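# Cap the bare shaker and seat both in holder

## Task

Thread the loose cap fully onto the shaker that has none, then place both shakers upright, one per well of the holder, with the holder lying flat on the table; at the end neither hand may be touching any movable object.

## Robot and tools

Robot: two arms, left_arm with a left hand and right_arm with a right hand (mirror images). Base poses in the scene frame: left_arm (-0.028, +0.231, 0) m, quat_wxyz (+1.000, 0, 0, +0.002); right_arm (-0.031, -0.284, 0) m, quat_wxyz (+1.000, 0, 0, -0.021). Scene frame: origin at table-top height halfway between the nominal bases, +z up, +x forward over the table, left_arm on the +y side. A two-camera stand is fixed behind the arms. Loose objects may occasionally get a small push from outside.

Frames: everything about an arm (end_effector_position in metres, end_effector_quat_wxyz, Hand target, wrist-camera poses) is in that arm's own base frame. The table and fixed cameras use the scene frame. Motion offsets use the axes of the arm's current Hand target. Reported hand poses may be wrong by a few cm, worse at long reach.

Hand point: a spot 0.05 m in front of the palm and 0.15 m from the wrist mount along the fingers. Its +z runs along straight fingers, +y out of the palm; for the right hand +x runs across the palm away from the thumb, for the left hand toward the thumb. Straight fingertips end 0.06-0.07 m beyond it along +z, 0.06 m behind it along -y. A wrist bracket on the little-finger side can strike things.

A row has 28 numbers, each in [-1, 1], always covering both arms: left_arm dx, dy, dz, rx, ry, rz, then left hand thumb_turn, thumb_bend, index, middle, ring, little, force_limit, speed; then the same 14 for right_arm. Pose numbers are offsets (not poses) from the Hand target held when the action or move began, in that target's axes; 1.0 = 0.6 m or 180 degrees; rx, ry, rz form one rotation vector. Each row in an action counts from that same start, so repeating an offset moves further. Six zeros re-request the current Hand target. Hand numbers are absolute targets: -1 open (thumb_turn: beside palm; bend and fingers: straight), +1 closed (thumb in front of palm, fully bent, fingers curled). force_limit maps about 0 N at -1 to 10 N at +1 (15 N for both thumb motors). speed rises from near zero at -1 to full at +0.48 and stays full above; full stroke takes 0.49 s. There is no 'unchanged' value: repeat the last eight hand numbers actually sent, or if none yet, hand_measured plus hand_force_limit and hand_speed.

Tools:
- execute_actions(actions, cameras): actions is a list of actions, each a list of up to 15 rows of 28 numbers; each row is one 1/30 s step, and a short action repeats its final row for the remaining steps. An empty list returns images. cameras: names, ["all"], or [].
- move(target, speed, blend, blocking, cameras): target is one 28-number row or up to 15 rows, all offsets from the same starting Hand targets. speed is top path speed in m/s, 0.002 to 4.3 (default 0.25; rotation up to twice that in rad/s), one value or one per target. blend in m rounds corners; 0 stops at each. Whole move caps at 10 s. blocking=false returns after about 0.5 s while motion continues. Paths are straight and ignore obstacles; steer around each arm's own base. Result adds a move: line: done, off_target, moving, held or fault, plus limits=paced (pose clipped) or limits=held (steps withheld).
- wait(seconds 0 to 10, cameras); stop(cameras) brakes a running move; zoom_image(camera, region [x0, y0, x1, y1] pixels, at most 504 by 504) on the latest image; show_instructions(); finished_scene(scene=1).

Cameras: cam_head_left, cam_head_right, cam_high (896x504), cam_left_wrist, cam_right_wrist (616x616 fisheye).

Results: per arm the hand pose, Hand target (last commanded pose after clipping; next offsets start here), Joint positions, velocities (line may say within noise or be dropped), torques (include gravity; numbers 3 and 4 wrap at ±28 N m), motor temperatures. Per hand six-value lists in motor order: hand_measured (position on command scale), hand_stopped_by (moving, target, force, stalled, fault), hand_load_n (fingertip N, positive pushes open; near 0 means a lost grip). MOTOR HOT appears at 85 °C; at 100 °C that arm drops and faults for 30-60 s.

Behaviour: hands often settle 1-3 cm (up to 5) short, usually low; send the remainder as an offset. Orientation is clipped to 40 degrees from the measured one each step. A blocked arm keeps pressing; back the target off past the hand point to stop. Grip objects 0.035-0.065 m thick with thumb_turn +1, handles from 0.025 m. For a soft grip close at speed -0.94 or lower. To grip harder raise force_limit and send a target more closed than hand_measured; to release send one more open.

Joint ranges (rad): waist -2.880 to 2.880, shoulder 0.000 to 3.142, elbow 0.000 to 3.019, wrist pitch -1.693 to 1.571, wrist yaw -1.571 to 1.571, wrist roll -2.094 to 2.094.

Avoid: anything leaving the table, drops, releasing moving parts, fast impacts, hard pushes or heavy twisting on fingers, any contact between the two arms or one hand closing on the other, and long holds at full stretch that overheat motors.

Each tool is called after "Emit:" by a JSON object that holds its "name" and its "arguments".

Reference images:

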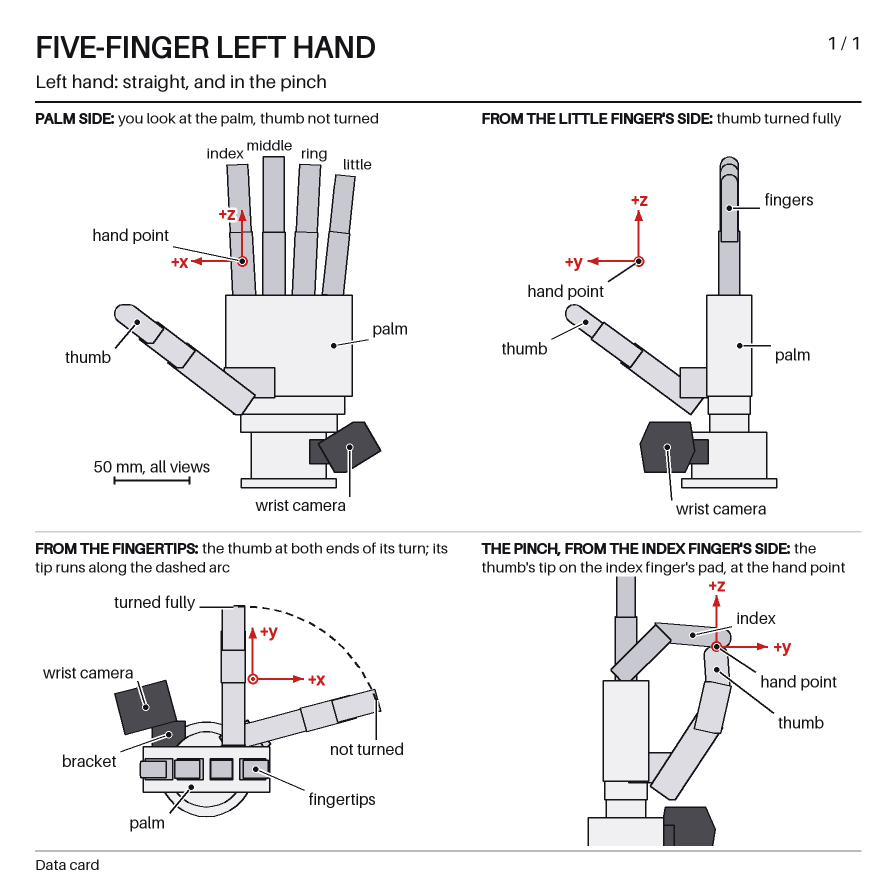

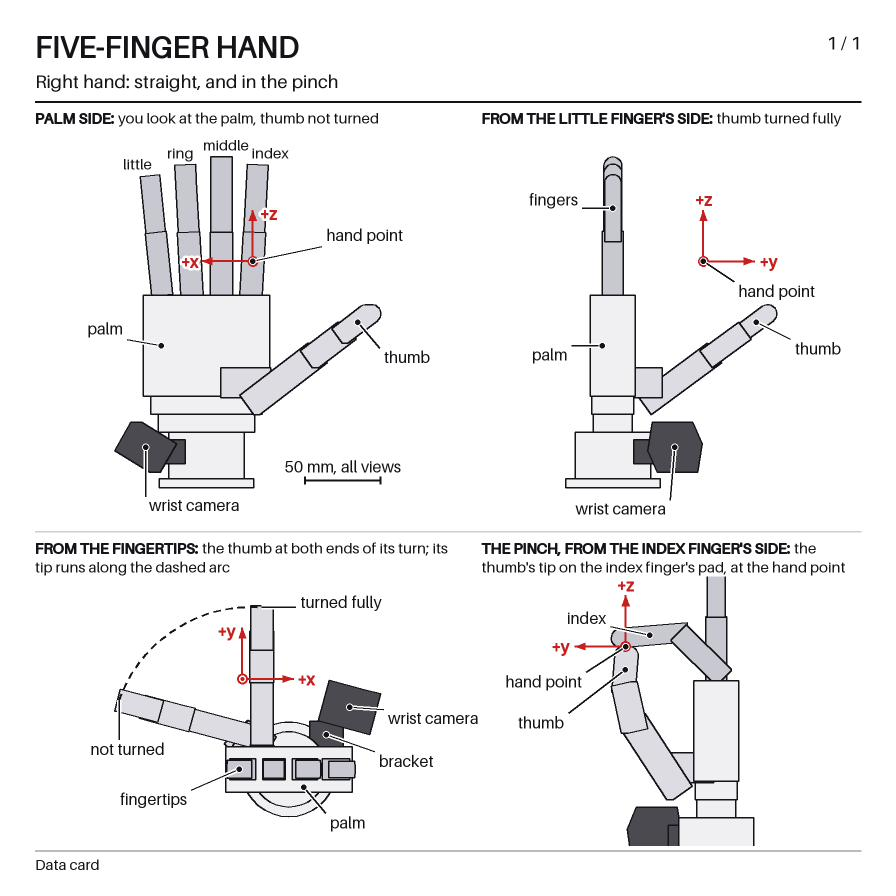

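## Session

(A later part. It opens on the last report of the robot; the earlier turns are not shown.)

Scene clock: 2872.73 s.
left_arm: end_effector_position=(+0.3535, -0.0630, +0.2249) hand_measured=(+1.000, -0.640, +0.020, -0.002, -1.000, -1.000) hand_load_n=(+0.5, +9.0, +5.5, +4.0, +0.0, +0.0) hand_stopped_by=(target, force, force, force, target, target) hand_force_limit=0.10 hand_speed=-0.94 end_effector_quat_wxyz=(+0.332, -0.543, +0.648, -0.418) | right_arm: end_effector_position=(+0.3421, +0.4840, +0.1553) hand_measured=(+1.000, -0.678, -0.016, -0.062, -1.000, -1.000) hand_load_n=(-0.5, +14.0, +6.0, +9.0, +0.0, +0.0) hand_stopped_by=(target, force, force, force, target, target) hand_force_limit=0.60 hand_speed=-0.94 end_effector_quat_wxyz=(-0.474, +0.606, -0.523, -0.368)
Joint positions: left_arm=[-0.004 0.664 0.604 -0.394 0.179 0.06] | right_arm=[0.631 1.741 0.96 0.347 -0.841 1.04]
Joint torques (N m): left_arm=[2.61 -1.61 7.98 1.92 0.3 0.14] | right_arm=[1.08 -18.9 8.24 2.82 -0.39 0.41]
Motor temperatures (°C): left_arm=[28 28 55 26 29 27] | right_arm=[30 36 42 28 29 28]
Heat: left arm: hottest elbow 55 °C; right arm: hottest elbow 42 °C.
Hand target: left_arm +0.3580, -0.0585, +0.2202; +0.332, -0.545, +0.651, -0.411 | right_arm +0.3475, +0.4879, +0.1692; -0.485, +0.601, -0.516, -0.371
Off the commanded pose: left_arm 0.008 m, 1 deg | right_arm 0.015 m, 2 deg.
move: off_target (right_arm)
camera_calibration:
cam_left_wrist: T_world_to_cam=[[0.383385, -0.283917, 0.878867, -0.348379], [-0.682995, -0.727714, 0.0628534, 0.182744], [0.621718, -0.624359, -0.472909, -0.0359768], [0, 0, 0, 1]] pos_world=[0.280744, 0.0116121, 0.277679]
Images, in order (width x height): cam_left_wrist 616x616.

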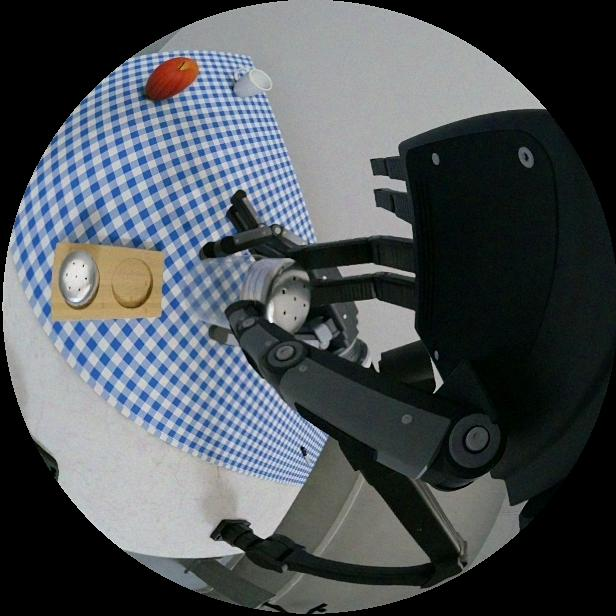

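Emit:
{"name": "move", "arguments": {"target": [[-0.0022,-0.0117,-0.0057,-0.0018,0.0997,0.0489,1,-0.35,0.35,0.35,-1,-1,0.1,-0.94,0,0,0,0,0,0,1,-0.25,0.4,0.4,-1,-1,0.6,-0.94],[-0.0047,-0.0124,-0.0081,-0.0036,0.1993,0.0978,1,-0.35,0.35,0.35,-1,-1,0.1,-0.94,0,0,0,0,0,0,1,-0.25,0.4,0.4,-1,-1,0.6,-0.94]], "speed": 0.12, "cameras": ["cam_left_wrist","cam_right_wrist"]}}

Emit:
{"name": "zoom_image", "arguments": {"camera": "cam_left_wrist", "region": [210, 240, 330, 350]}}

Emit:
{"name": "zoom_image", "arguments": {"camera": "cam_right_wrist", "region": [262, 320, 322, 370]}}

Scene clock: 2880.20 s.
left_arm: end_effector_position=(+0.3469, -0.0619, +0.2216) hand_measured=(+1.000, -0.640, +0.020, -0.002, -1.000, -1.000) hand_load_n=(+1.0, +8.5, +5.0, +4.0, +0.0, +0.0) hand_stopped_by=(target, force, force, force, target, target) hand_force_limit=0.10 hand_speed=-0.94 end_effector_quat_wxyz=(+0.165, -0.292, +0.797, -0.503) | right_arm: end_effector_position=(+0.3428, +0.4841, +0.1539) hand_measured=(+1.000, -0.678, -0.016, -0.062, -1.000, -1.000) hand_load_n=(-1.0, +14.0, +6.0, +9.0, +0.0, +0.0) hand_stopped_by=(target, force, force, force, target, target) hand_force_limit=0.60 hand_speed=-0.94 end_effector_quat_wxyz=(-0.475, +0.607, -0.522, -0.365)
Joint positions: left_arm=[0.263 0.981 0.809 -0.72 0.97 0.762] | right_arm=[0.631 1.742 0.96 0.347 -0.837 1.033]
Joint torques (N m): left_arm=[2.37 -4.25 9.81 0.68 0.52 0.15] | right_arm=[1.14 -19.02 8.27 2.78 -0.54 0.46]
Motor temperatures (°C): left_arm=[28 28 55 26 29 27] | right_arm=[30 36 42 28 29 28]
Heat: left arm: hottest elbow 55 °C; right arm: hottest elbow 42 °C.
Hand target: left_arm +0.3575, -0.0554, +0.2291; +0.171, -0.289, +0.798, -0.500 | right_arm +0.3475, +0.4879, +0.1691; -0.485, +0.601, -0.516, -0.371
Off the commanded pose: left_arm 0.014 m, 1 deg | right_arm 0.016 m, 2 deg.
move: off_target (left_arm, right_arm)
camera_calibration:
cam_left_wrist: T_world_to_cam=[[0.121911, -0.466745, 0.875949, -0.26264], [-0.990013, -0.120127, 0.0737767, 0.32097], [0.0707901, -0.876196, -0.476729, 0.143692], [0, 0, 0, 1]] pos_world=[0.339612, 0.0418735, 0.274881]
cam_right_wrist: T_world_to_cam=[[-0.911963, -0.0644242, -0.405183, 0.40986], [-0.379682, -0.241672, 0.892993, 0.109754], [-0.155452, 0.968217, 0.195935, -0.327267], [0, 0, 0, 1]] pos_world=[0.364575, 0.369795, 0.132182]
Images, in order (width x height): cam_left_wrist 616x616, cam_right_wrist 616x616.

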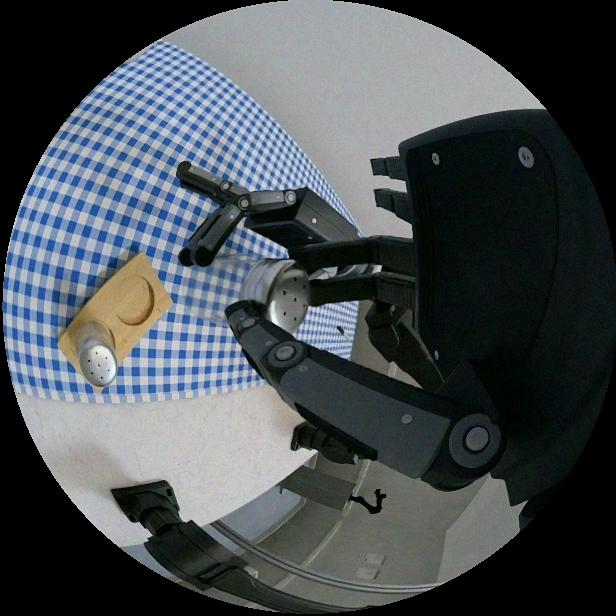

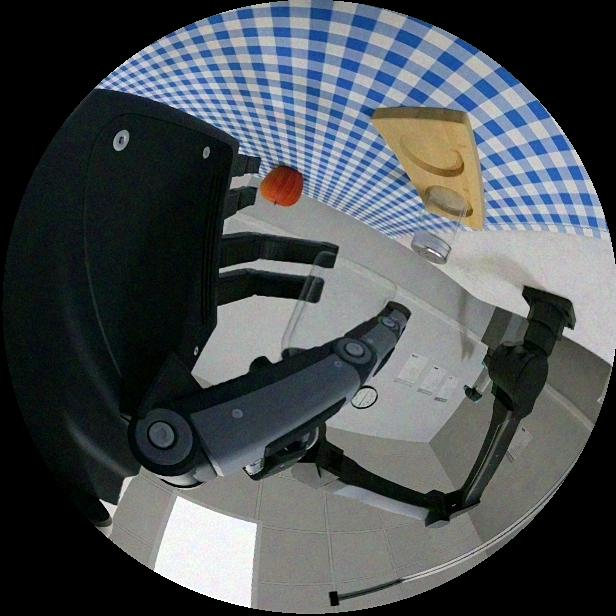

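Scaled by 4.200 from the camera's 616x616 image, which has a finer 880x880 frame.

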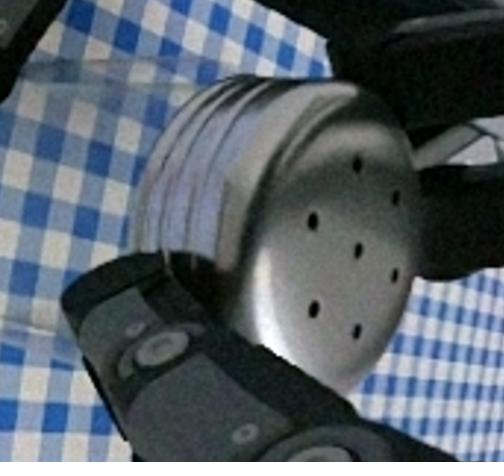

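Scaled by 8.400 from the camera's 616x616 image, which has a finer 880x880 frame.

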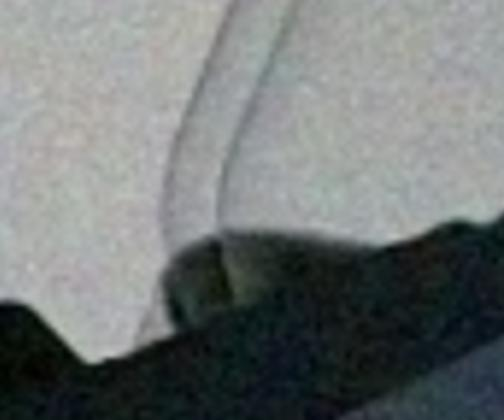

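Emit:
{"name": "move", "arguments": {"target": [[0,0,0,0,0,0,1,-0.72,-0.12,-0.12,-1,-1,0,-0.85,0,0,0,0,0,0,1,-0.25,0.4,0.4,-1,-1,0.6,-0.94],[0.0015,-0.083,-0.0406,0,0,0,1,-0.72,-0.12,-0.12,-1,-1,0,-0.85,0,0,0,0,0,0,1,-0.25,0.4,0.4,-1,-1,0.6,-0.94],[0.0078,-0.0849,-0.0365,0.0036,-0.1993,-0.0978,1,-0.72,-0.12,-0.12,-1,-1,0,-0.85,0,0,0,0,0,0,1,-0.25,0.4,0.4,-1,-1,0.6,-0.94],[0.0011,-0.0872,-0.032,0.0071,-0.3987,-0.1956,1,-0.72,-0.12,-0.12,-1,-1,0,-0.85,0,0,0,0,0,0,1,-0.25,0.4,0.4,-1,-1,0.6,-0.94],[-0.0049,-0.0868,-0.033,0.01,-0.5581,-0.2738,1,-0.72,-0.12,-0.12,-1,-1,0,-0.85,0,0,0,0,0,0,1,-0.25,0.4,0.4,-1,-1,0.6,-0.94],[-0.0067,-0.1232,-0.0534,0.0089,-0.4983,-0.2444,1,-0.82,-0.35,-0.35,-1,-1,0,-0.5,0,0,0,0,0,0,1,-0.25,0.4,0.4,-1,-1,0.6,-0.94],[-0.0091,-0.0021,-0.0003,0.0089,-0.4983,-0.2444,1,-0.82,-0.35,-0.35,-1,-1,0,-0.5,0,0,0,0,0,0,1,-0.25,0.4,0.4,-1,-1,0.6,-0.94]], "speed": [0.1,0.12,0.28,0.28,0.28,0.15,0.12], "blend": [0,0.015,0.02,0.02,0.01,0,0], "cameras": ["cam_left_wrist","cam_right_wrist"]}}

Emit:
{"name": "zoom_image", "arguments": {"camera": "cam_left_wrist", "region": [210, 240, 330, 350]}}

Emit:
{"name": "zoom_image", "arguments": {"camera": "cam_right_wrist", "region": [262, 320, 322, 370]}}

Scene clock: 2892.03 s.
left_arm: end_effector_position=(+0.3603, -0.0558, +0.2213) hand_measured=(+1.000, -0.820, -0.350, -0.350, -1.000, -1.000) hand_load_n=(+0.0, +0.0, +0.0, +0.0, +0.0, +0.0) hand_stopped_by=(target, target, target, target, target, target) hand_force_limit=0.00 hand_speed=-0.50 end_effector_quat_wxyz=(-0.495, +0.795, -0.301, +0.181) | right_arm: end_effector_position=(+0.3421, +0.4841, +0.1552) hand_measured=(+1.000, -0.678, -0.016, -0.062, -1.000, -1.000) hand_load_n=(+1.0, +13.5, +6.0, +8.5, +0.0, +0.0) hand_stopped_by=(target, force, force, force, target, target) hand_force_limit=0.60 hand_speed=-0.94 end_effector_quat_wxyz=(-0.474, +0.606, -0.523, -0.368)
Joint positions: left_arm=[-0.547 1.02 0.871 -1.1 -1.084 -1.199] | right_arm=[0.631 1.741 0.96 0.347 -0.841 1.04]
Joint torques (N m): left_arm=[2.67 -7.59 7.34 1.21 -0.53 0.14] | right_arm=[1.08 -18.9 8.27 2.82 -0.4 0.41]
Motor temperatures (°C): left_arm=[28 28 55 26 29 27] | right_arm=[30 36 42 28 29 28]
Heat: left arm: hottest elbow 55 °C; right arm: hottest elbow 42 °C.
Hand target: left_arm +0.3620, -0.0522, +0.2303; -0.493, +0.797, -0.292, +0.190 | right_arm +0.3475, +0.4879, +0.1692; -0.485, +0.600, -0.516, -0.371
Off the commanded pose: left_arm 0.010 m, 2 deg | right_arm 0.015 m, 2 deg.
move: off_target (right_arm); target 6's new numbers were sent with left_arm's hand 0.014 m and 2 deg from that target
camera_calibration:
cam_left_wrist: T_world_to_cam=[[0.468769, 0.178591, 0.865078, -0.34767], [0.286882, -0.957039, 0.0421198, -0.164758], [0.835436, 0.228431, -0.499865, -0.06077], [0, 0, 0, 1]] pos_world=[0.261013, -0.081708, 0.277324]
cam_right_wrist: T_world_to_cam=[[-0.9142, -0.0650529, -0.400009, 0.410121], [-0.374066, -0.244315, 0.894642, 0.107479], [-0.155927, 0.967512, 0.199018, -0.3275], [0, 0, 0, 1]] pos_world=[0.364071, 0.369798, 0.133076]
Images, in order (width x height): cam_left_wrist 616x616, cam_right_wrist 616x616.

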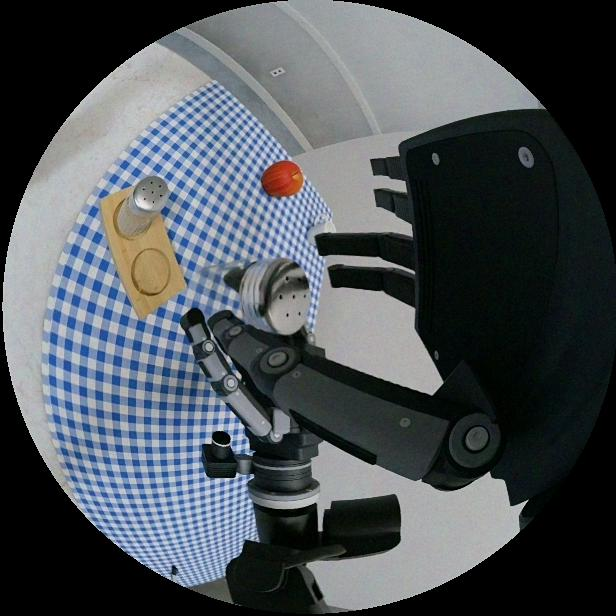

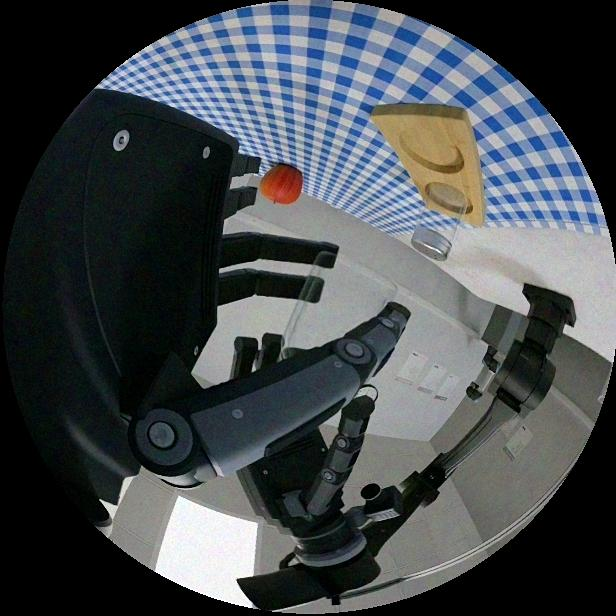

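Scaled by 4.200 from the camera's 616x616 image, which has a finer 880x880 frame.

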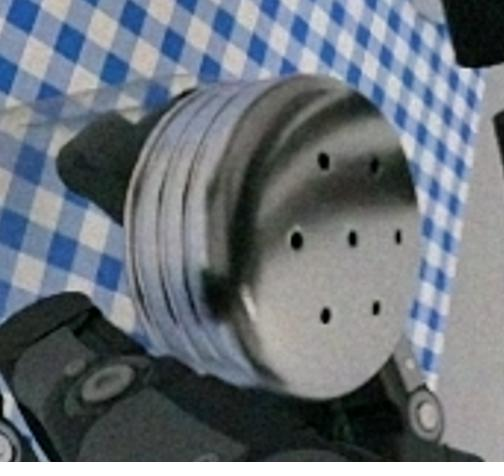

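Scaled by 8.400 from the camera's 616x616 image, which has a finer 880x880 frame.

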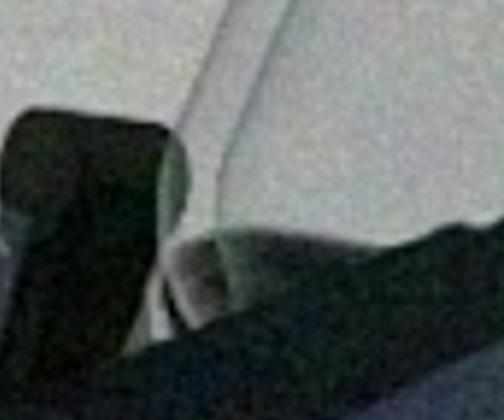

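Emit:
{"name": "move", "arguments": {"target": [[0,0,0,0,0,0,1,-0.35,0.35,0.35,-1,-1,0.1,-0.94,0,0,0,0,0,0,1,-0.25,0.4,0.4,-1,-1,0.6,-0.94],[-0.0004,0.0071,-0.0032,-0.0018,0.0997,0.0489,1,-0.35,0.35,0.35,-1,-1,0.1,-0.94,0,0,0,0,0,0,1,-0.25,0.4,0.4,-1,-1,0.6,-0.94],[-0.0017,0.0145,-0.0061,-0.0036,0.1993,0.0978,1,-0.35,0.35,0.35,-1,-1,0.1,-0.94,0,0,0,0,0,0,1,-0.25,0.4,0.4,-1,-1,0.6,-0.94]], "speed": 0.12, "cameras": ["cam_left_wrist"]}}

Emit:
{"name": "zoom_image", "arguments": {"camera": "cam_left_wrist", "region": [210, 240, 330, 350]}}

Scene clock: 2901.57 s.
left_arm: end_effector_position=(+0.3568, -0.0614, +0.2240) hand_measured=(+1.000, -0.640, +0.026, -0.002, -1.000, -1.000) hand_load_n=(+0.5, +9.5, +5.5, +4.5, +0.0, +0.0) hand_stopped_by=(target, force, force, force, target, target) hand_force_limit=0.10 hand_speed=-0.94 end_effector_quat_wxyz=(-0.394, +0.652, -0.547, +0.348) | right_arm: end_effector_position=(+0.3418, +0.4840, +0.1554) hand_measured=(+1.000, -0.678, -0.016, -0.062, -1.000, -1.000) hand_load_n=(-0.5, +14.0, +6.0, +8.5, +0.0, +0.0) hand_stopped_by=(target, force, force, force, target, target) hand_force_limit=0.60 hand_speed=-0.94 end_effector_quat_wxyz=(-0.473, +0.606, -0.522, -0.369)
Joint positions: left_arm=[-0.241 0.666 0.617 -0.445 -0.347 -0.207] | right_arm=[0.631 1.741 0.96 0.347 -0.843 1.04]
Joint torques (N m): left_arm=[2.67 -3.49 7.41 1.78 0.12 0.16] | right_arm=[1.14 -18.9 8.28 2.84 -0.34 0.41]
Heat: left arm: hottest elbow 54 °C; right arm: hottest elbow 42 °C.
Hand target: left_arm +0.3566, -0.0569, +0.2239; -0.398, +0.649, -0.547, +0.347 | right_arm +0.3475, +0.4879, +0.1692; -0.485, +0.601, -0.516, -0.371
Off the commanded pose: left_arm 0.004 m, 1 deg | right_arm 0.015 m, 2 deg.
move: off_target (right_arm)
camera_calibration:
cam_left_wrist: T_world_to_cam=[[0.472656, -0.133498, 0.871077, -0.369265], [-0.390483, -0.917852, 0.0712137, 0.0683412], [0.790012, -0.3738, -0.485957, -0.0792171], [0, 0, 0, 1]] pos_world=[0.263804, -0.0161805, 0.278295]
Images, in order (width x height): cam_left_wrist 616x616.

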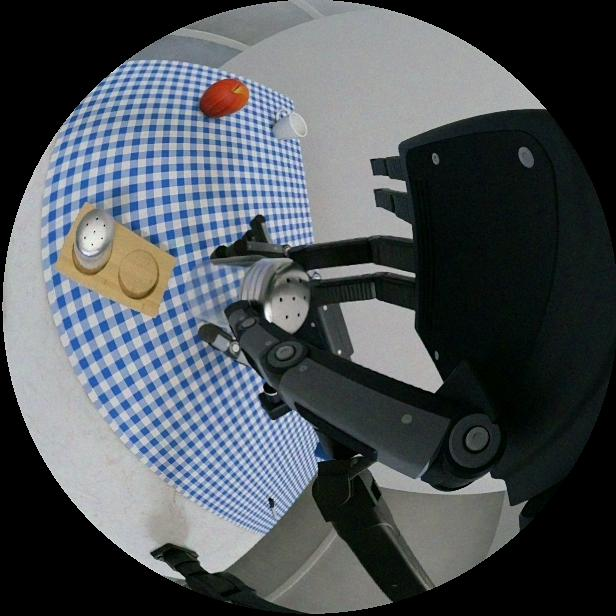

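Scaled by 4.200 from the camera's 616x616 image, which has a finer 880x880 frame.

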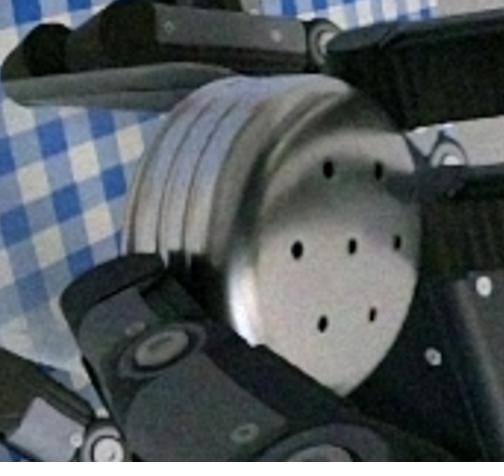

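Emit:
{"name": "move", "arguments": {"target": [[0.0027,0.0056,0.0049,-0.0018,0.0997,0.0489,1,-0.35,0.35,0.35,-1,-1,0.1,-0.94,0,0,0,0,0,0,1,-0.25,0.4,0.4,-1,-1,0.6,-0.94],[0.0009,-0.0063,0,-0.0036,0.1993,0.0978,1,-0.35,0.35,0.35,-1,-1,0.1,-0.94,0,0,0,0,0,0,1,-0.25,0.4,0.4,-1,-1,0.6,-0.94]], "speed": 0.1, "cameras": ["cam_left_wrist","cam_right_wrist"]}}

Emit:
{"name": "zoom_image", "arguments": {"camera": "cam_left_wrist", "region": [210, 240, 330, 350]}}

Emit:
{"name": "zoom_image", "arguments": {"camera": "cam_right_wrist", "region": [262, 320, 322, 370]}}

Scene clock: 2908.47 s.
left_arm: end_effector_position=(+0.3501, -0.0639, +0.2211) hand_measured=(+1.000, -0.640, +0.026, -0.002, -1.000, -1.000) hand_load_n=(+7.0, +9.0, +4.0, +6.5, +0.0, +0.0) hand_stopped_by=(target, force, force, force, target, target) hand_force_limit=0.10 hand_speed=-0.94 end_effector_quat_wxyz=(+0.251, -0.428, +0.731, -0.468) | right_arm: end_effector_position=(+0.3432, +0.4842, +0.1536) hand_measured=(+1.000, -0.678, -0.016, -0.062, -1.000, -1.000) hand_load_n=(+0.0, +14.5, +5.0, +8.5, +0.0, +0.0) hand_stopped_by=(target, force, force, force, target, target) hand_force_limit=0.60 hand_speed=-0.94 end_effector_quat_wxyz=(-0.475, +0.607, -0.523, -0.364)
Joint positions: left_arm=[0.176 0.788 0.662 -0.449 0.64 0.331] | right_arm=[0.631 1.742 0.96 0.347 -0.834 1.032]
Joint torques (N m): left_arm=[2.61 -2.26 9.94 0.84 0.41 0.36] | right_arm=[1.2 -19.02 8.27 2.8 -0.63 0.49]
Heat: left arm: hottest elbow 54 °C; right arm: hottest elbow 42 °C.
Hand target: left_arm +0.3583, -0.0572, +0.2274; +0.256, -0.424, +0.736, -0.463 | right_arm +0.3475, +0.4879, +0.1692; -0.485, +0.601, -0.516, -0.371
Off the commanded pose: left_arm 0.012 m, 1 deg | right_arm 0.017 m, 2 deg.
move: off_target (left_arm, right_arm)
camera_calibration:
cam_left_wrist: T_world_to_cam=[[0.274087, -0.391066, 0.878603, -0.312499], [-0.887268, -0.455253, 0.0741578, 0.266463], [0.370986, -0.799883, -0.47176, 0.0402155], [0, 0, 0, 1]] pos_world=[0.307157, 0.0312683, 0.273774]
cam_right_wrist: T_world_to_cam=[[-0.911211, -0.0630264, -0.40709, 0.409555], [-0.382087, -0.240036, 0.892408, 0.110304], [-0.153962, 0.968716, 0.194642, -0.327756], [0, 0, 0, 1]] pos_world=[0.364874, 0.369793, 0.132085]
Images, in order (width x height): cam_left_wrist 616x616, cam_right_wrist 616x616.

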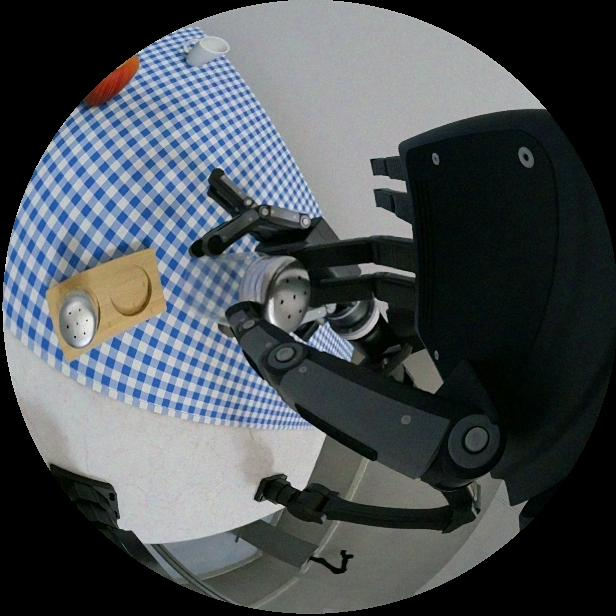

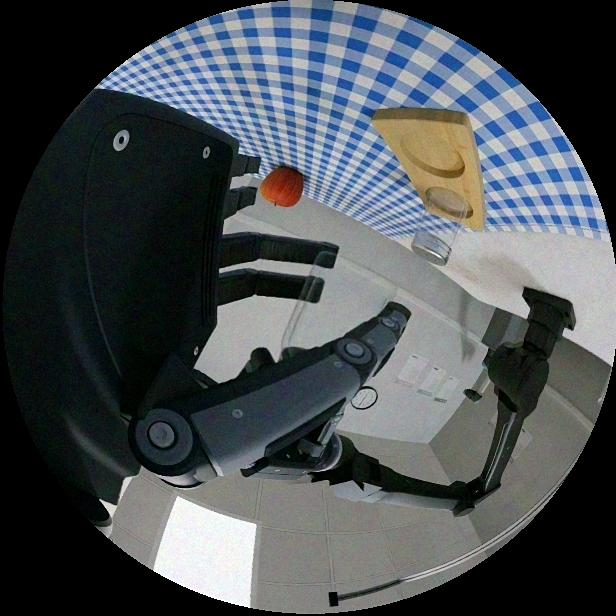

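Scaled by 4.200 from the camera's 616x616 image, which has a finer 880x880 frame.

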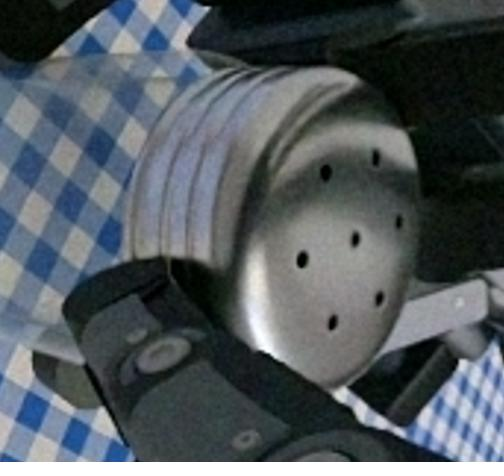

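Scaled by 8.400 from the camera's 616x616 image, which has a finer 880x880 frame.

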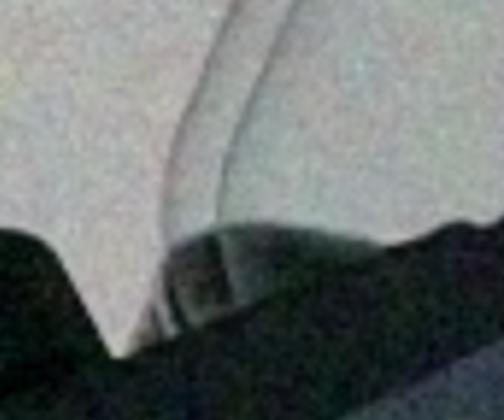

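Emit:
{"name": "move", "arguments": {"target": [[0,0,0,0,0,0,1,-0.72,-0.12,-0.12,-1,-1,0,-0.9,0,0,0,0,0,0,1,-0.25,0.4,0.4,-1,-1,0.6,-0.94]], "speed": 0.1, "cameras": ["cam_left_wrist","cam_right_wrist"]}}

Emit:
{"name": "zoom_image", "arguments": {"camera": "cam_left_wrist", "region": [190, 220, 330, 360]}}

Emit:
{"name": "zoom_image", "arguments": {"camera": "cam_right_wrist", "region": [262, 320, 322, 370]}}

Emit:
{"name": "zoom_image", "arguments": {"camera": "cam_right_wrist", "region": [390, 180, 480, 280]}}

Scene clock: 2912.90 s.
left_arm: end_effector_position=(+0.3494, -0.0632, +0.2146) hand_measured=(+1.000, -0.720, -0.120, -0.120, -1.000, -1.000) hand_load_n=(+0.0, +0.0, +0.0, +0.0, +0.0, +0.0) hand_stopped_by=(target, target, target, target, target, target) hand_force_limit=0.00 hand_speed=-0.90 end_effector_quat_wxyz=(+0.244, -0.428, +0.737, -0.463) | right_arm: end_effector_position=(+0.3421, +0.4841, +0.1552) hand_measured=(+1.000, -0.678, -0.016, -0.062, -1.000, -1.000) hand_load_n=(+1.0, +13.5, +6.0, +8.5, +0.0, -0.5) hand_stopped_by=(target, force, force, force, target, target) hand_force_limit=0.60 hand_speed=-0.94 end_effector_quat_wxyz=(-0.474, +0.606, -0.523, -0.368)
Joint positions: left_arm=[0.176 0.801 0.662 -0.461 0.641 0.347] | right_arm=[0.631 1.741 0.96 0.347 -0.841 1.039]
Joint torques (N m): left_arm=[2.55 -3.6 9.89 1.28 0.38 0.12] | right_arm=[1.14 -18.84 8.28 2.81 -0.41 0.42]
Heat: left arm: hottest elbow 54 °C; right arm: hottest elbow 42 °C.
Hand target: left_arm +0.3583, -0.0572, +0.2273; +0.255, -0.424, +0.736, -0.463 | right_arm +0.3475, +0.4879, +0.1692; -0.485, +0.601, -0.516, -0.371
Off the commanded pose: left_arm 0.017 m, 1 deg | right_arm 0.015 m, 2 deg.
move: off_target (left_arm, right_arm)
camera_calibration:
cam_left_wrist: T_world_to_cam=[[0.286165, -0.399988, 0.8707, -0.309513], [-0.88947, -0.448798, 0.0861617, 0.265206], [0.356305, -0.799118, -0.484208, 0.0457348], [0, 0, 0, 1]] pos_world=[0.308169, 0.0317696, 0.268788]
cam_right_wrist: T_world_to_cam=[[-0.914054, -0.065154, -0.400325, 0.410148], [-0.374341, -0.244409, 0.894502, 0.107632], [-0.156123, 0.967481, 0.199013, -0.327417], [0, 0, 0, 1]] pos_world=[0.364071, 0.369798, 0.133076]
Images, in order (width x height): cam_left_wrist 616x616, cam_right_wrist 616x616.

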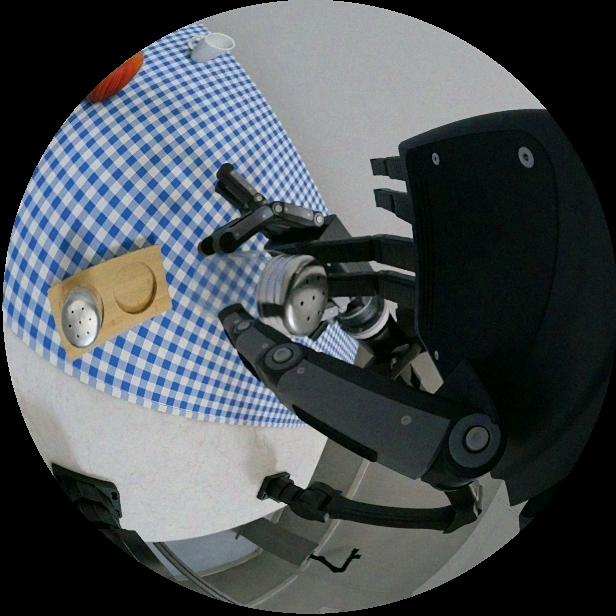

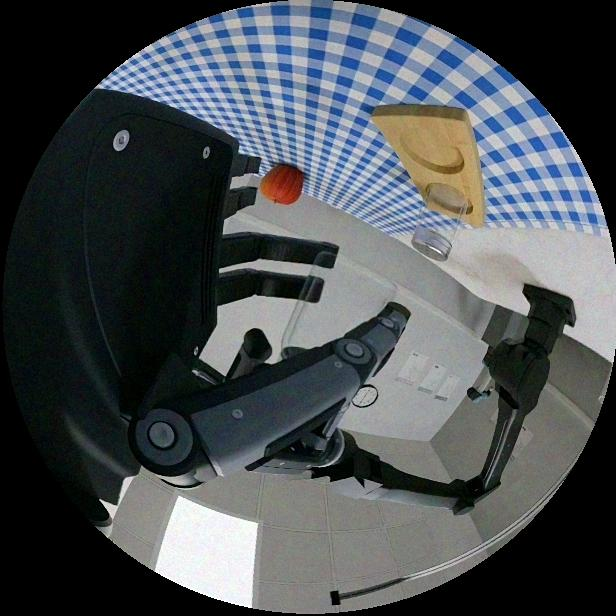

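Scaled by 3.600 from the camera's 616x616 image, which has a finer 880x880 frame.

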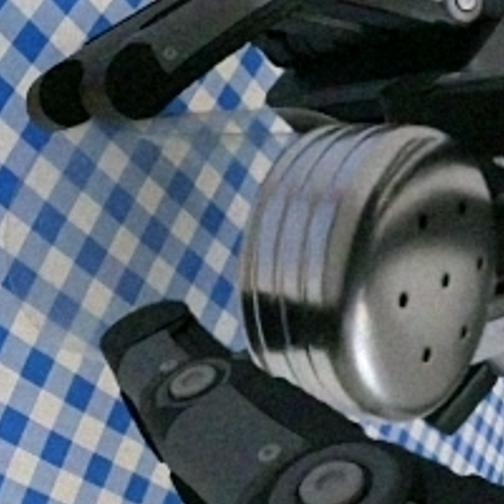

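Scaled by 8.400 from the camera's 616x616 image, which has a finer 880x880 frame.

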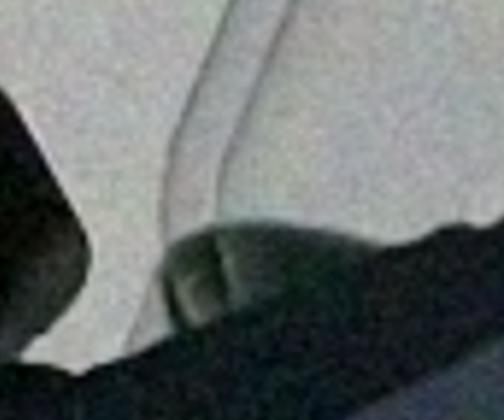

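Scaled by 5.040 from the camera's 616x616 image, which has a finer 880x880 frame.

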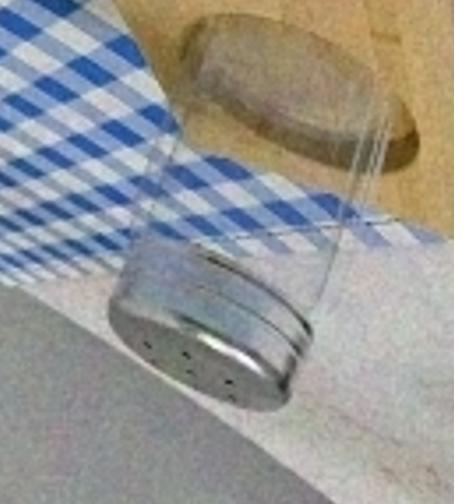

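Emit:
{"name": "move", "arguments": {"target": [[0.0015,-0.0864,-0.0423,0,0,0,1,-0.72,-0.12,-0.12,-1,-1,0,-0.9,0,0,0,0,0,0,1,-0.25,0.4,0.4,-1,-1,0.6,-0.94],[0.0073,-0.0861,-0.0427,0.0018,-0.0997,-0.0489,1,-0.72,-0.12,-0.12,-1,-1,0,-0.9,0,0,0,0,0,0,1,-0.25,0.4,0.4,-1,-1,0.6,-0.94],[0.0027,-0.0892,-0.0365,0.0053,-0.299,-0.1467,1,-0.72,-0.12,-0.12,-1,-1,0,-0.9,0,0,0,0,0,0,1,-0.25,0.4,0.4,-1,-1,0.6,-0.94],[-0.0033,-0.0898,-0.0355,0.0082,-0.4585,-0.2249,1,-0.72,-0.12,-0.12,-1,-1,0,-0.9,0,0,0,0,0,0,1,-0.25,0.4,0.4,-1,-1,0.6,-0.94],[-0.0058,-0.1267,-0.055,0.0071,-0.3987,-0.1956,1,-0.82,-0.35,-0.35,-1,-1,0,-0.5,0,0,0,0,0,0,1,-0.25,0.4,0.4,-1,-1,0.6,-0.94],[-0.0102,-0.0044,-0.001,0.0071,-0.3987,-0.1956,1,-0.82,-0.35,-0.35,-1,-1,0,-0.5,0,0,0,0,0,0,1,-0.25,0.4,0.4,-1,-1,0.6,-0.94]], "speed": [0.1,0.28,0.28,0.28,0.15,0.12], "blend": [0.015,0.02,0.02,0.01,0,0], "cameras": ["cam_left_wrist"]}}

Emit:
{"name": "zoom_image", "arguments": {"camera": "cam_left_wrist", "region": [210, 240, 330, 350]}}

Scene clock: 2928.13 s.
left_arm: end_effector_position=(+0.3603, -0.0558, +0.2208) hand_measured=(+1.000, -0.820, -0.350, -0.350, -1.000, -1.000) hand_load_n=(+0.0, +0.0, +0.0, +0.0, +0.0, +0.0) hand_stopped_by=(target, target, target, target, target, target) hand_force_limit=0.00 hand_speed=-0.50 end_effector_quat_wxyz=(-0.495, +0.795, -0.301, +0.181) | right_arm: end_effector_position=(+0.3419, +0.4840, +0.1553) hand_measured=(+1.000, -0.678, -0.016, -0.062, -1.000, -1.000) hand_load_n=(+1.0, +13.5, +6.5, +8.5, +0.0, +0.0) hand_stopped_by=(target, force, force, force, target, target) hand_force_limit=0.60 hand_speed=-0.94 end_effector_quat_wxyz=(-0.474, +0.606, -0.522, -0.368)
Joint positions: left_arm=[-0.547 1.021 0.871 -1.1 -1.084 -1.2] | right_arm=[0.631 1.741 0.96 0.347 -0.842 1.04]
Joint torques (N m): left_arm=[2.73 -7.53 7.53 0.95 -0.54 0.11] | right_arm=[1.03 -18.9 8.28 2.81 -0.36 0.42]
Motor temperatures (°C): left_arm=[28 28 55 26 29 27] | right_arm=[30 36 42 28 29 28]
Heat: left arm: hottest elbow 55 °C; right arm: hottest elbow 42 °C.
Hand target: left_arm +0.3620, -0.0522, +0.2298; -0.493, +0.797, -0.292, +0.190 | right_arm +0.3475, +0.4879, +0.1692; -0.485, +0.601, -0.516, -0.371
Off the commanded pose: left_arm 0.010 m, 2 deg | right_arm 0.015 m, 2 deg.
move: off_target (right_arm); target 5's new numbers were sent with left_arm's hand 0.014 m and 2 deg from that target
camera_calibration:
cam_left_wrist: T_world_to_cam=[[0.469694, 0.178222, 0.864653, -0.347508], [0.287091, -0.957012, 0.0413061, -0.164693], [0.834845, 0.228833, -0.500668, -0.0606203], [0, 0, 0, 1]] pos_world=[0.261113, -0.0818083, 0.276926]
Images, in order (width x height): cam_left_wrist 616x616.

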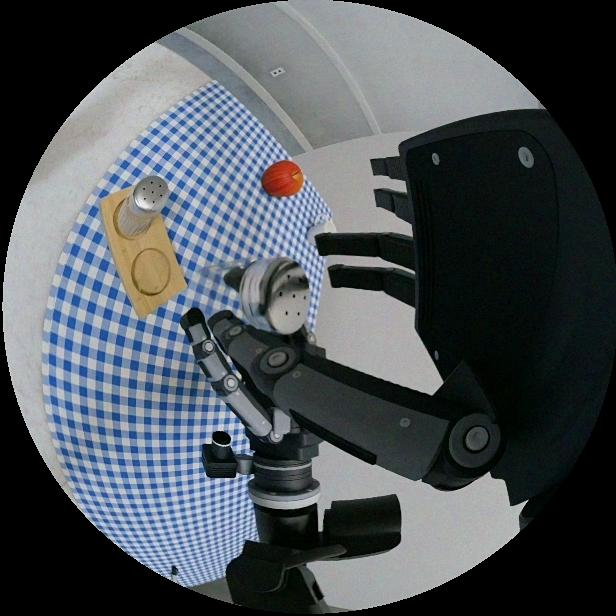

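Scaled by 4.200 from the camera's 616x616 image, which has a finer 880x880 frame.

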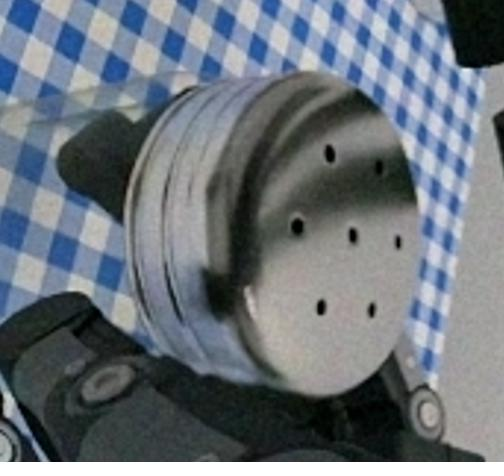

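Emit:
{"name": "move", "arguments": {"target": [[0,0,0,0,0,0,1,-0.35,0.35,0.35,-1,-1,0.1,-0.94,0,0,0,0,0,0,1,-0.25,0.4,0.4,-1,-1,0.6,-0.94],[-0.0004,0.0071,-0.0032,-0.0018,0.0997,0.0489,1,-0.35,0.35,0.35,-1,-1,0.1,-0.94,0,0,0,0,0,0,1,-0.25,0.4,0.4,-1,-1,0.6,-0.94]], "speed": 0.1, "cameras": ["cam_left_wrist","cam_right_wrist"]}}

Emit:
{"name": "zoom_image", "arguments": {"camera": "cam_left_wrist", "region": [210, 240, 330, 350]}}

Emit:
{"name": "zoom_image", "arguments": {"camera": "cam_right_wrist", "region": [262, 320, 322, 370]}}

Scene clock: 2935.57 s.
left_arm: end_effector_position=(+0.3605, -0.0593, +0.2235) hand_measured=(+1.000, -0.638, +0.026, -0.002, -1.000, -1.000) hand_load_n=(+5.5, +8.5, +7.5, +2.5, -0.5, +0.0) hand_stopped_by=(target, force, force, force, target, target) hand_force_limit=0.10 hand_speed=-0.94 end_effector_quat_wxyz=(-0.449, +0.738, -0.422, +0.273) | right_arm: end_effector_position=(+0.3417, +0.4840, +0.1554) hand_measured=(+1.000, -0.678, -0.016, -0.062, -1.000, -1.000) hand_load_n=(+1.0, +14.5, +4.0, +8.5, +0.0, +0.0) hand_stopped_by=(target, force, force, force, target, target) hand_force_limit=0.60 hand_speed=-0.94 end_effector_quat_wxyz=(-0.473, +0.606, -0.522, -0.369)
Joint positions: left_arm=[-0.44 0.787 0.695 -0.616 -0.812 -0.581] | right_arm=[0.631 1.741 0.96 0.347 -0.843 1.04]
Joint torques (N m): left_arm=[2.55 -5.07 7.36 1.55 -0.07 0.31] | right_arm=[1.14 -18.9 8.24 2.82 -0.33 0.42]
Heat: left arm: hottest elbow 54 °C; right arm: hottest elbow 42 °C.
Hand target: left_arm +0.3596, -0.0547, +0.2270; -0.453, +0.734, -0.426, +0.273 | right_arm +0.3475, +0.4879, +0.1692; -0.485, +0.601, -0.516, -0.371
Off the commanded pose: left_arm 0.006 m, 1 deg | right_arm 0.015 m, 2 deg.
move: off_target (right_arm)
camera_calibration:
cam_left_wrist: T_world_to_cam=[[0.490345, 0.040629, 0.870581, -0.366228], [-0.0449436, -0.996405, 0.0718151, -0.0575834], [0.870369, -0.0743412, -0.486756, -0.0925931], [0, 0, 0, 1]] pos_world=[0.25758, -0.0493803, 0.277896]
cam_right_wrist: T_world_to_cam=[[-0.914303, -0.0666271, -0.399514, 0.410533], [-0.373017, -0.245838, 0.894663, 0.107496], [-0.157824, 0.967018, 0.199917, -0.3268], [0, 0, 0, 1]] pos_world=[0.363873, 0.369801, 0.133174]
Images, in order (width x height): cam_left_wrist 616x616, cam_right_wrist 616x616.

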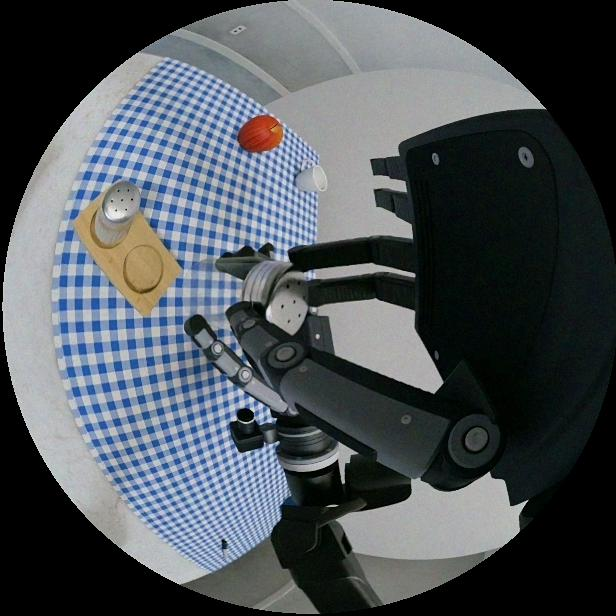

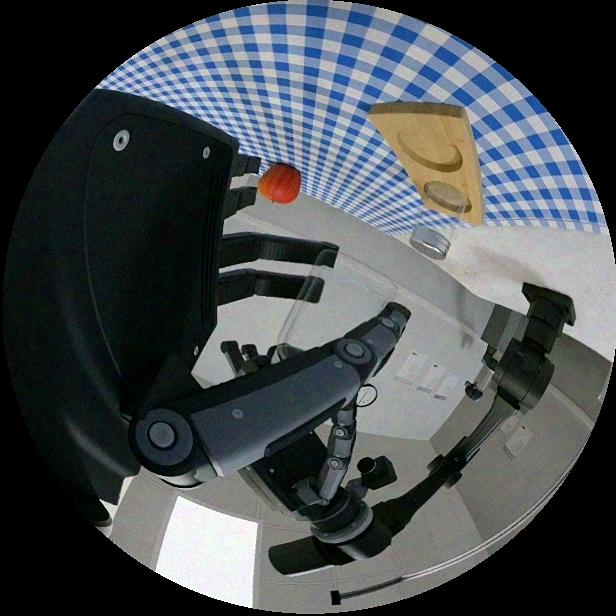

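Scaled by 4.200 from the camera's 616x616 image, which has a finer 880x880 frame.

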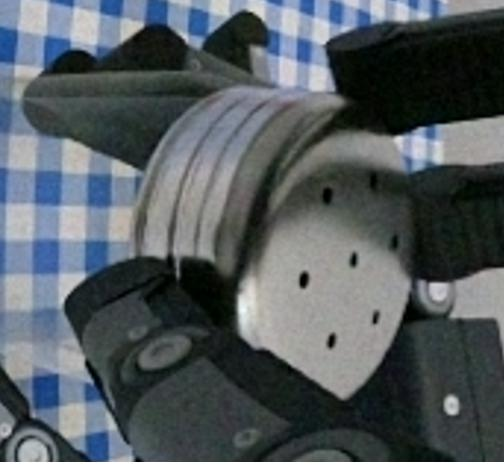

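Scaled by 8.400 from the camera's 616x616 image, which has a finer 880x880 frame.

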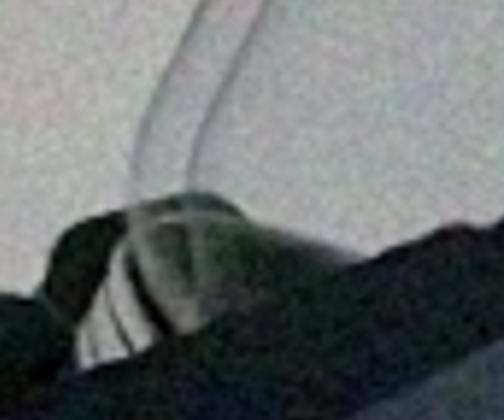

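Emit:
{"name": "move", "arguments": {"target": [0,0,0,0,0,0,1,-0.35,0.35,0.35,-1,-1,0.1,-0.94,0,0,0,0,0,0,1,-0.74,-0.1,-0.14,-1,-1,0.6,-0.9], "speed": 0.1, "cameras": ["cam_left_wrist","cam_right_wrist"]}}

Emit:
{"name": "zoom_image", "arguments": {"camera": "cam_left_wrist", "region": [190, 230, 330, 370]}}

Emit:
{"name": "zoom_image", "arguments": {"camera": "cam_right_wrist", "region": [250, 230, 410, 380]}}

Scene clock: 2946.30 s.
left_arm: end_effector_position=(+0.3576, -0.0583, +0.2164) hand_measured=(+1.000, -0.638, +0.026, -0.002, -1.000, -1.000) hand_load_n=(+0.0, +9.0, +7.5, +2.5, +0.0, +0.0) hand_stopped_by=(target, force, force, force, target, target) hand_force_limit=0.10 hand_speed=-0.94 end_effector_quat_wxyz=(-0.449, +0.736, -0.432, +0.265) | right_arm: end_effector_position=(+0.3411, +0.4839, +0.1559) hand_measured=(+1.000, -0.740, -0.100, -0.140, -1.000, -1.000) hand_load_n=(-1.0, +1.0, -0.5, +0.0, +0.0, +0.0) hand_stopped_by=(target, target, target, target, target, target) hand_force_limit=0.60 hand_speed=-0.90 end_effector_quat_wxyz=(-0.472, +0.606, -0.522, -0.371)
Joint positions: left_arm=[-0.439 0.787 0.683 -0.615 -0.806 -0.566] | right_arm=[0.631 1.741 0.96 0.347 -0.847 1.043]
Joint torques (N m): left_arm=[2.55 -5.07 8.14 1.5 -0.26 0.19] | right_arm=[1.08 -18.9 8.23 2.84 -0.2 0.39]
Heat: left arm: hottest elbow 54 °C; right arm: hottest elbow 42 °C.
Hand target: left_arm +0.3596, -0.0549, +0.2270; -0.453, +0.734, -0.426, +0.273 | right_arm +0.3475, +0.4879, +0.1692; -0.485, +0.601, -0.516, -0.371
Off the commanded pose: left_arm 0.011 m, 1 deg | right_arm 0.015 m, 2 deg.
move: off_target (left_arm, right_arm)
camera_calibration:
cam_left_wrist: T_world_to_cam=[[0.506316, 0.0238882, 0.862017, -0.363539], [-0.0539593, -0.99678, 0.0593163, -0.0502954], [0.860658, -0.0765466, -0.503396, -0.0864861], [0, 0, 0, 1]] pos_world=[0.255787, -0.0480694, 0.272824]
cam_right_wrist: T_world_to_cam=[[-0.915669, -0.0682287, -0.396101, 0.410918], [-0.369018, -0.247881, 0.895757, 0.106238], [-0.159302, 0.966385, 0.201799, -0.326405], [0, 0, 0, 1]] pos_world=[0.363471, 0.369803, 0.13347]
Images, in order (width x height): cam_left_wrist 616x616, cam_right_wrist 616x616.

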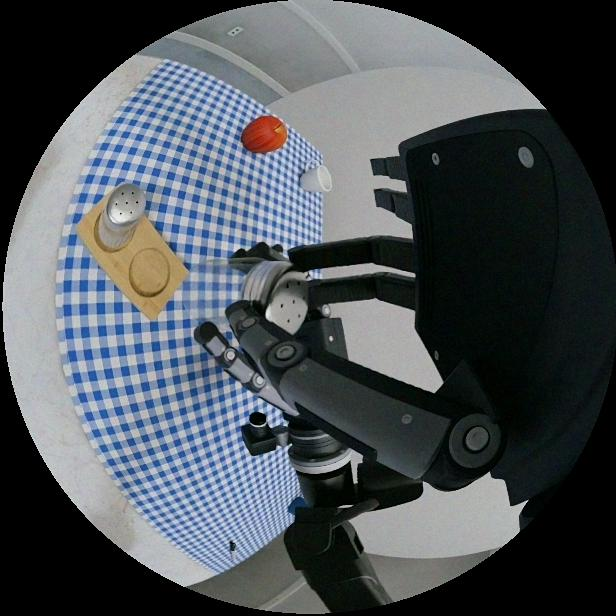

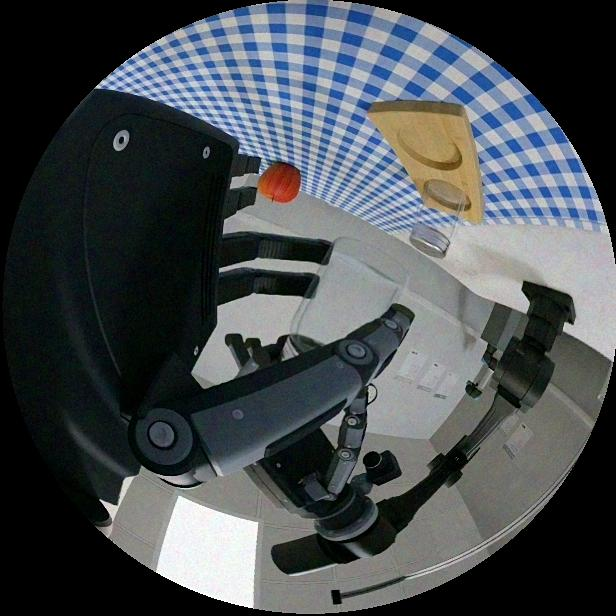

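Scaled by 3.600 from the camera's 616x616 image, which has a finer 880x880 frame.

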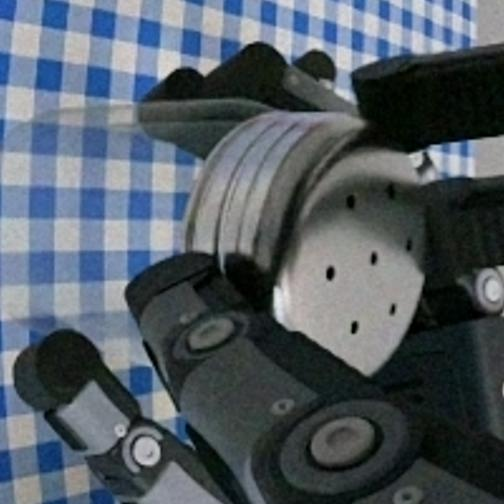

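Scaled by 3.150 from the camera's 616x616 image, which has a finer 880x880 frame.

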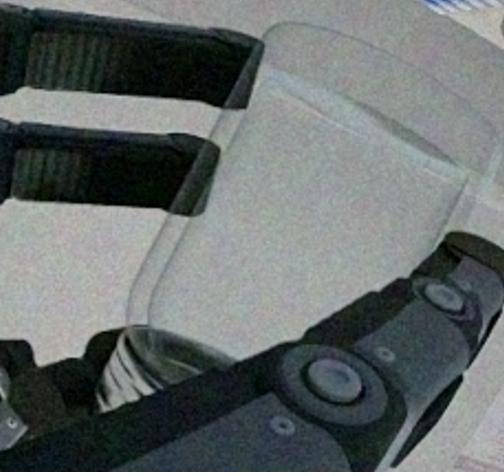

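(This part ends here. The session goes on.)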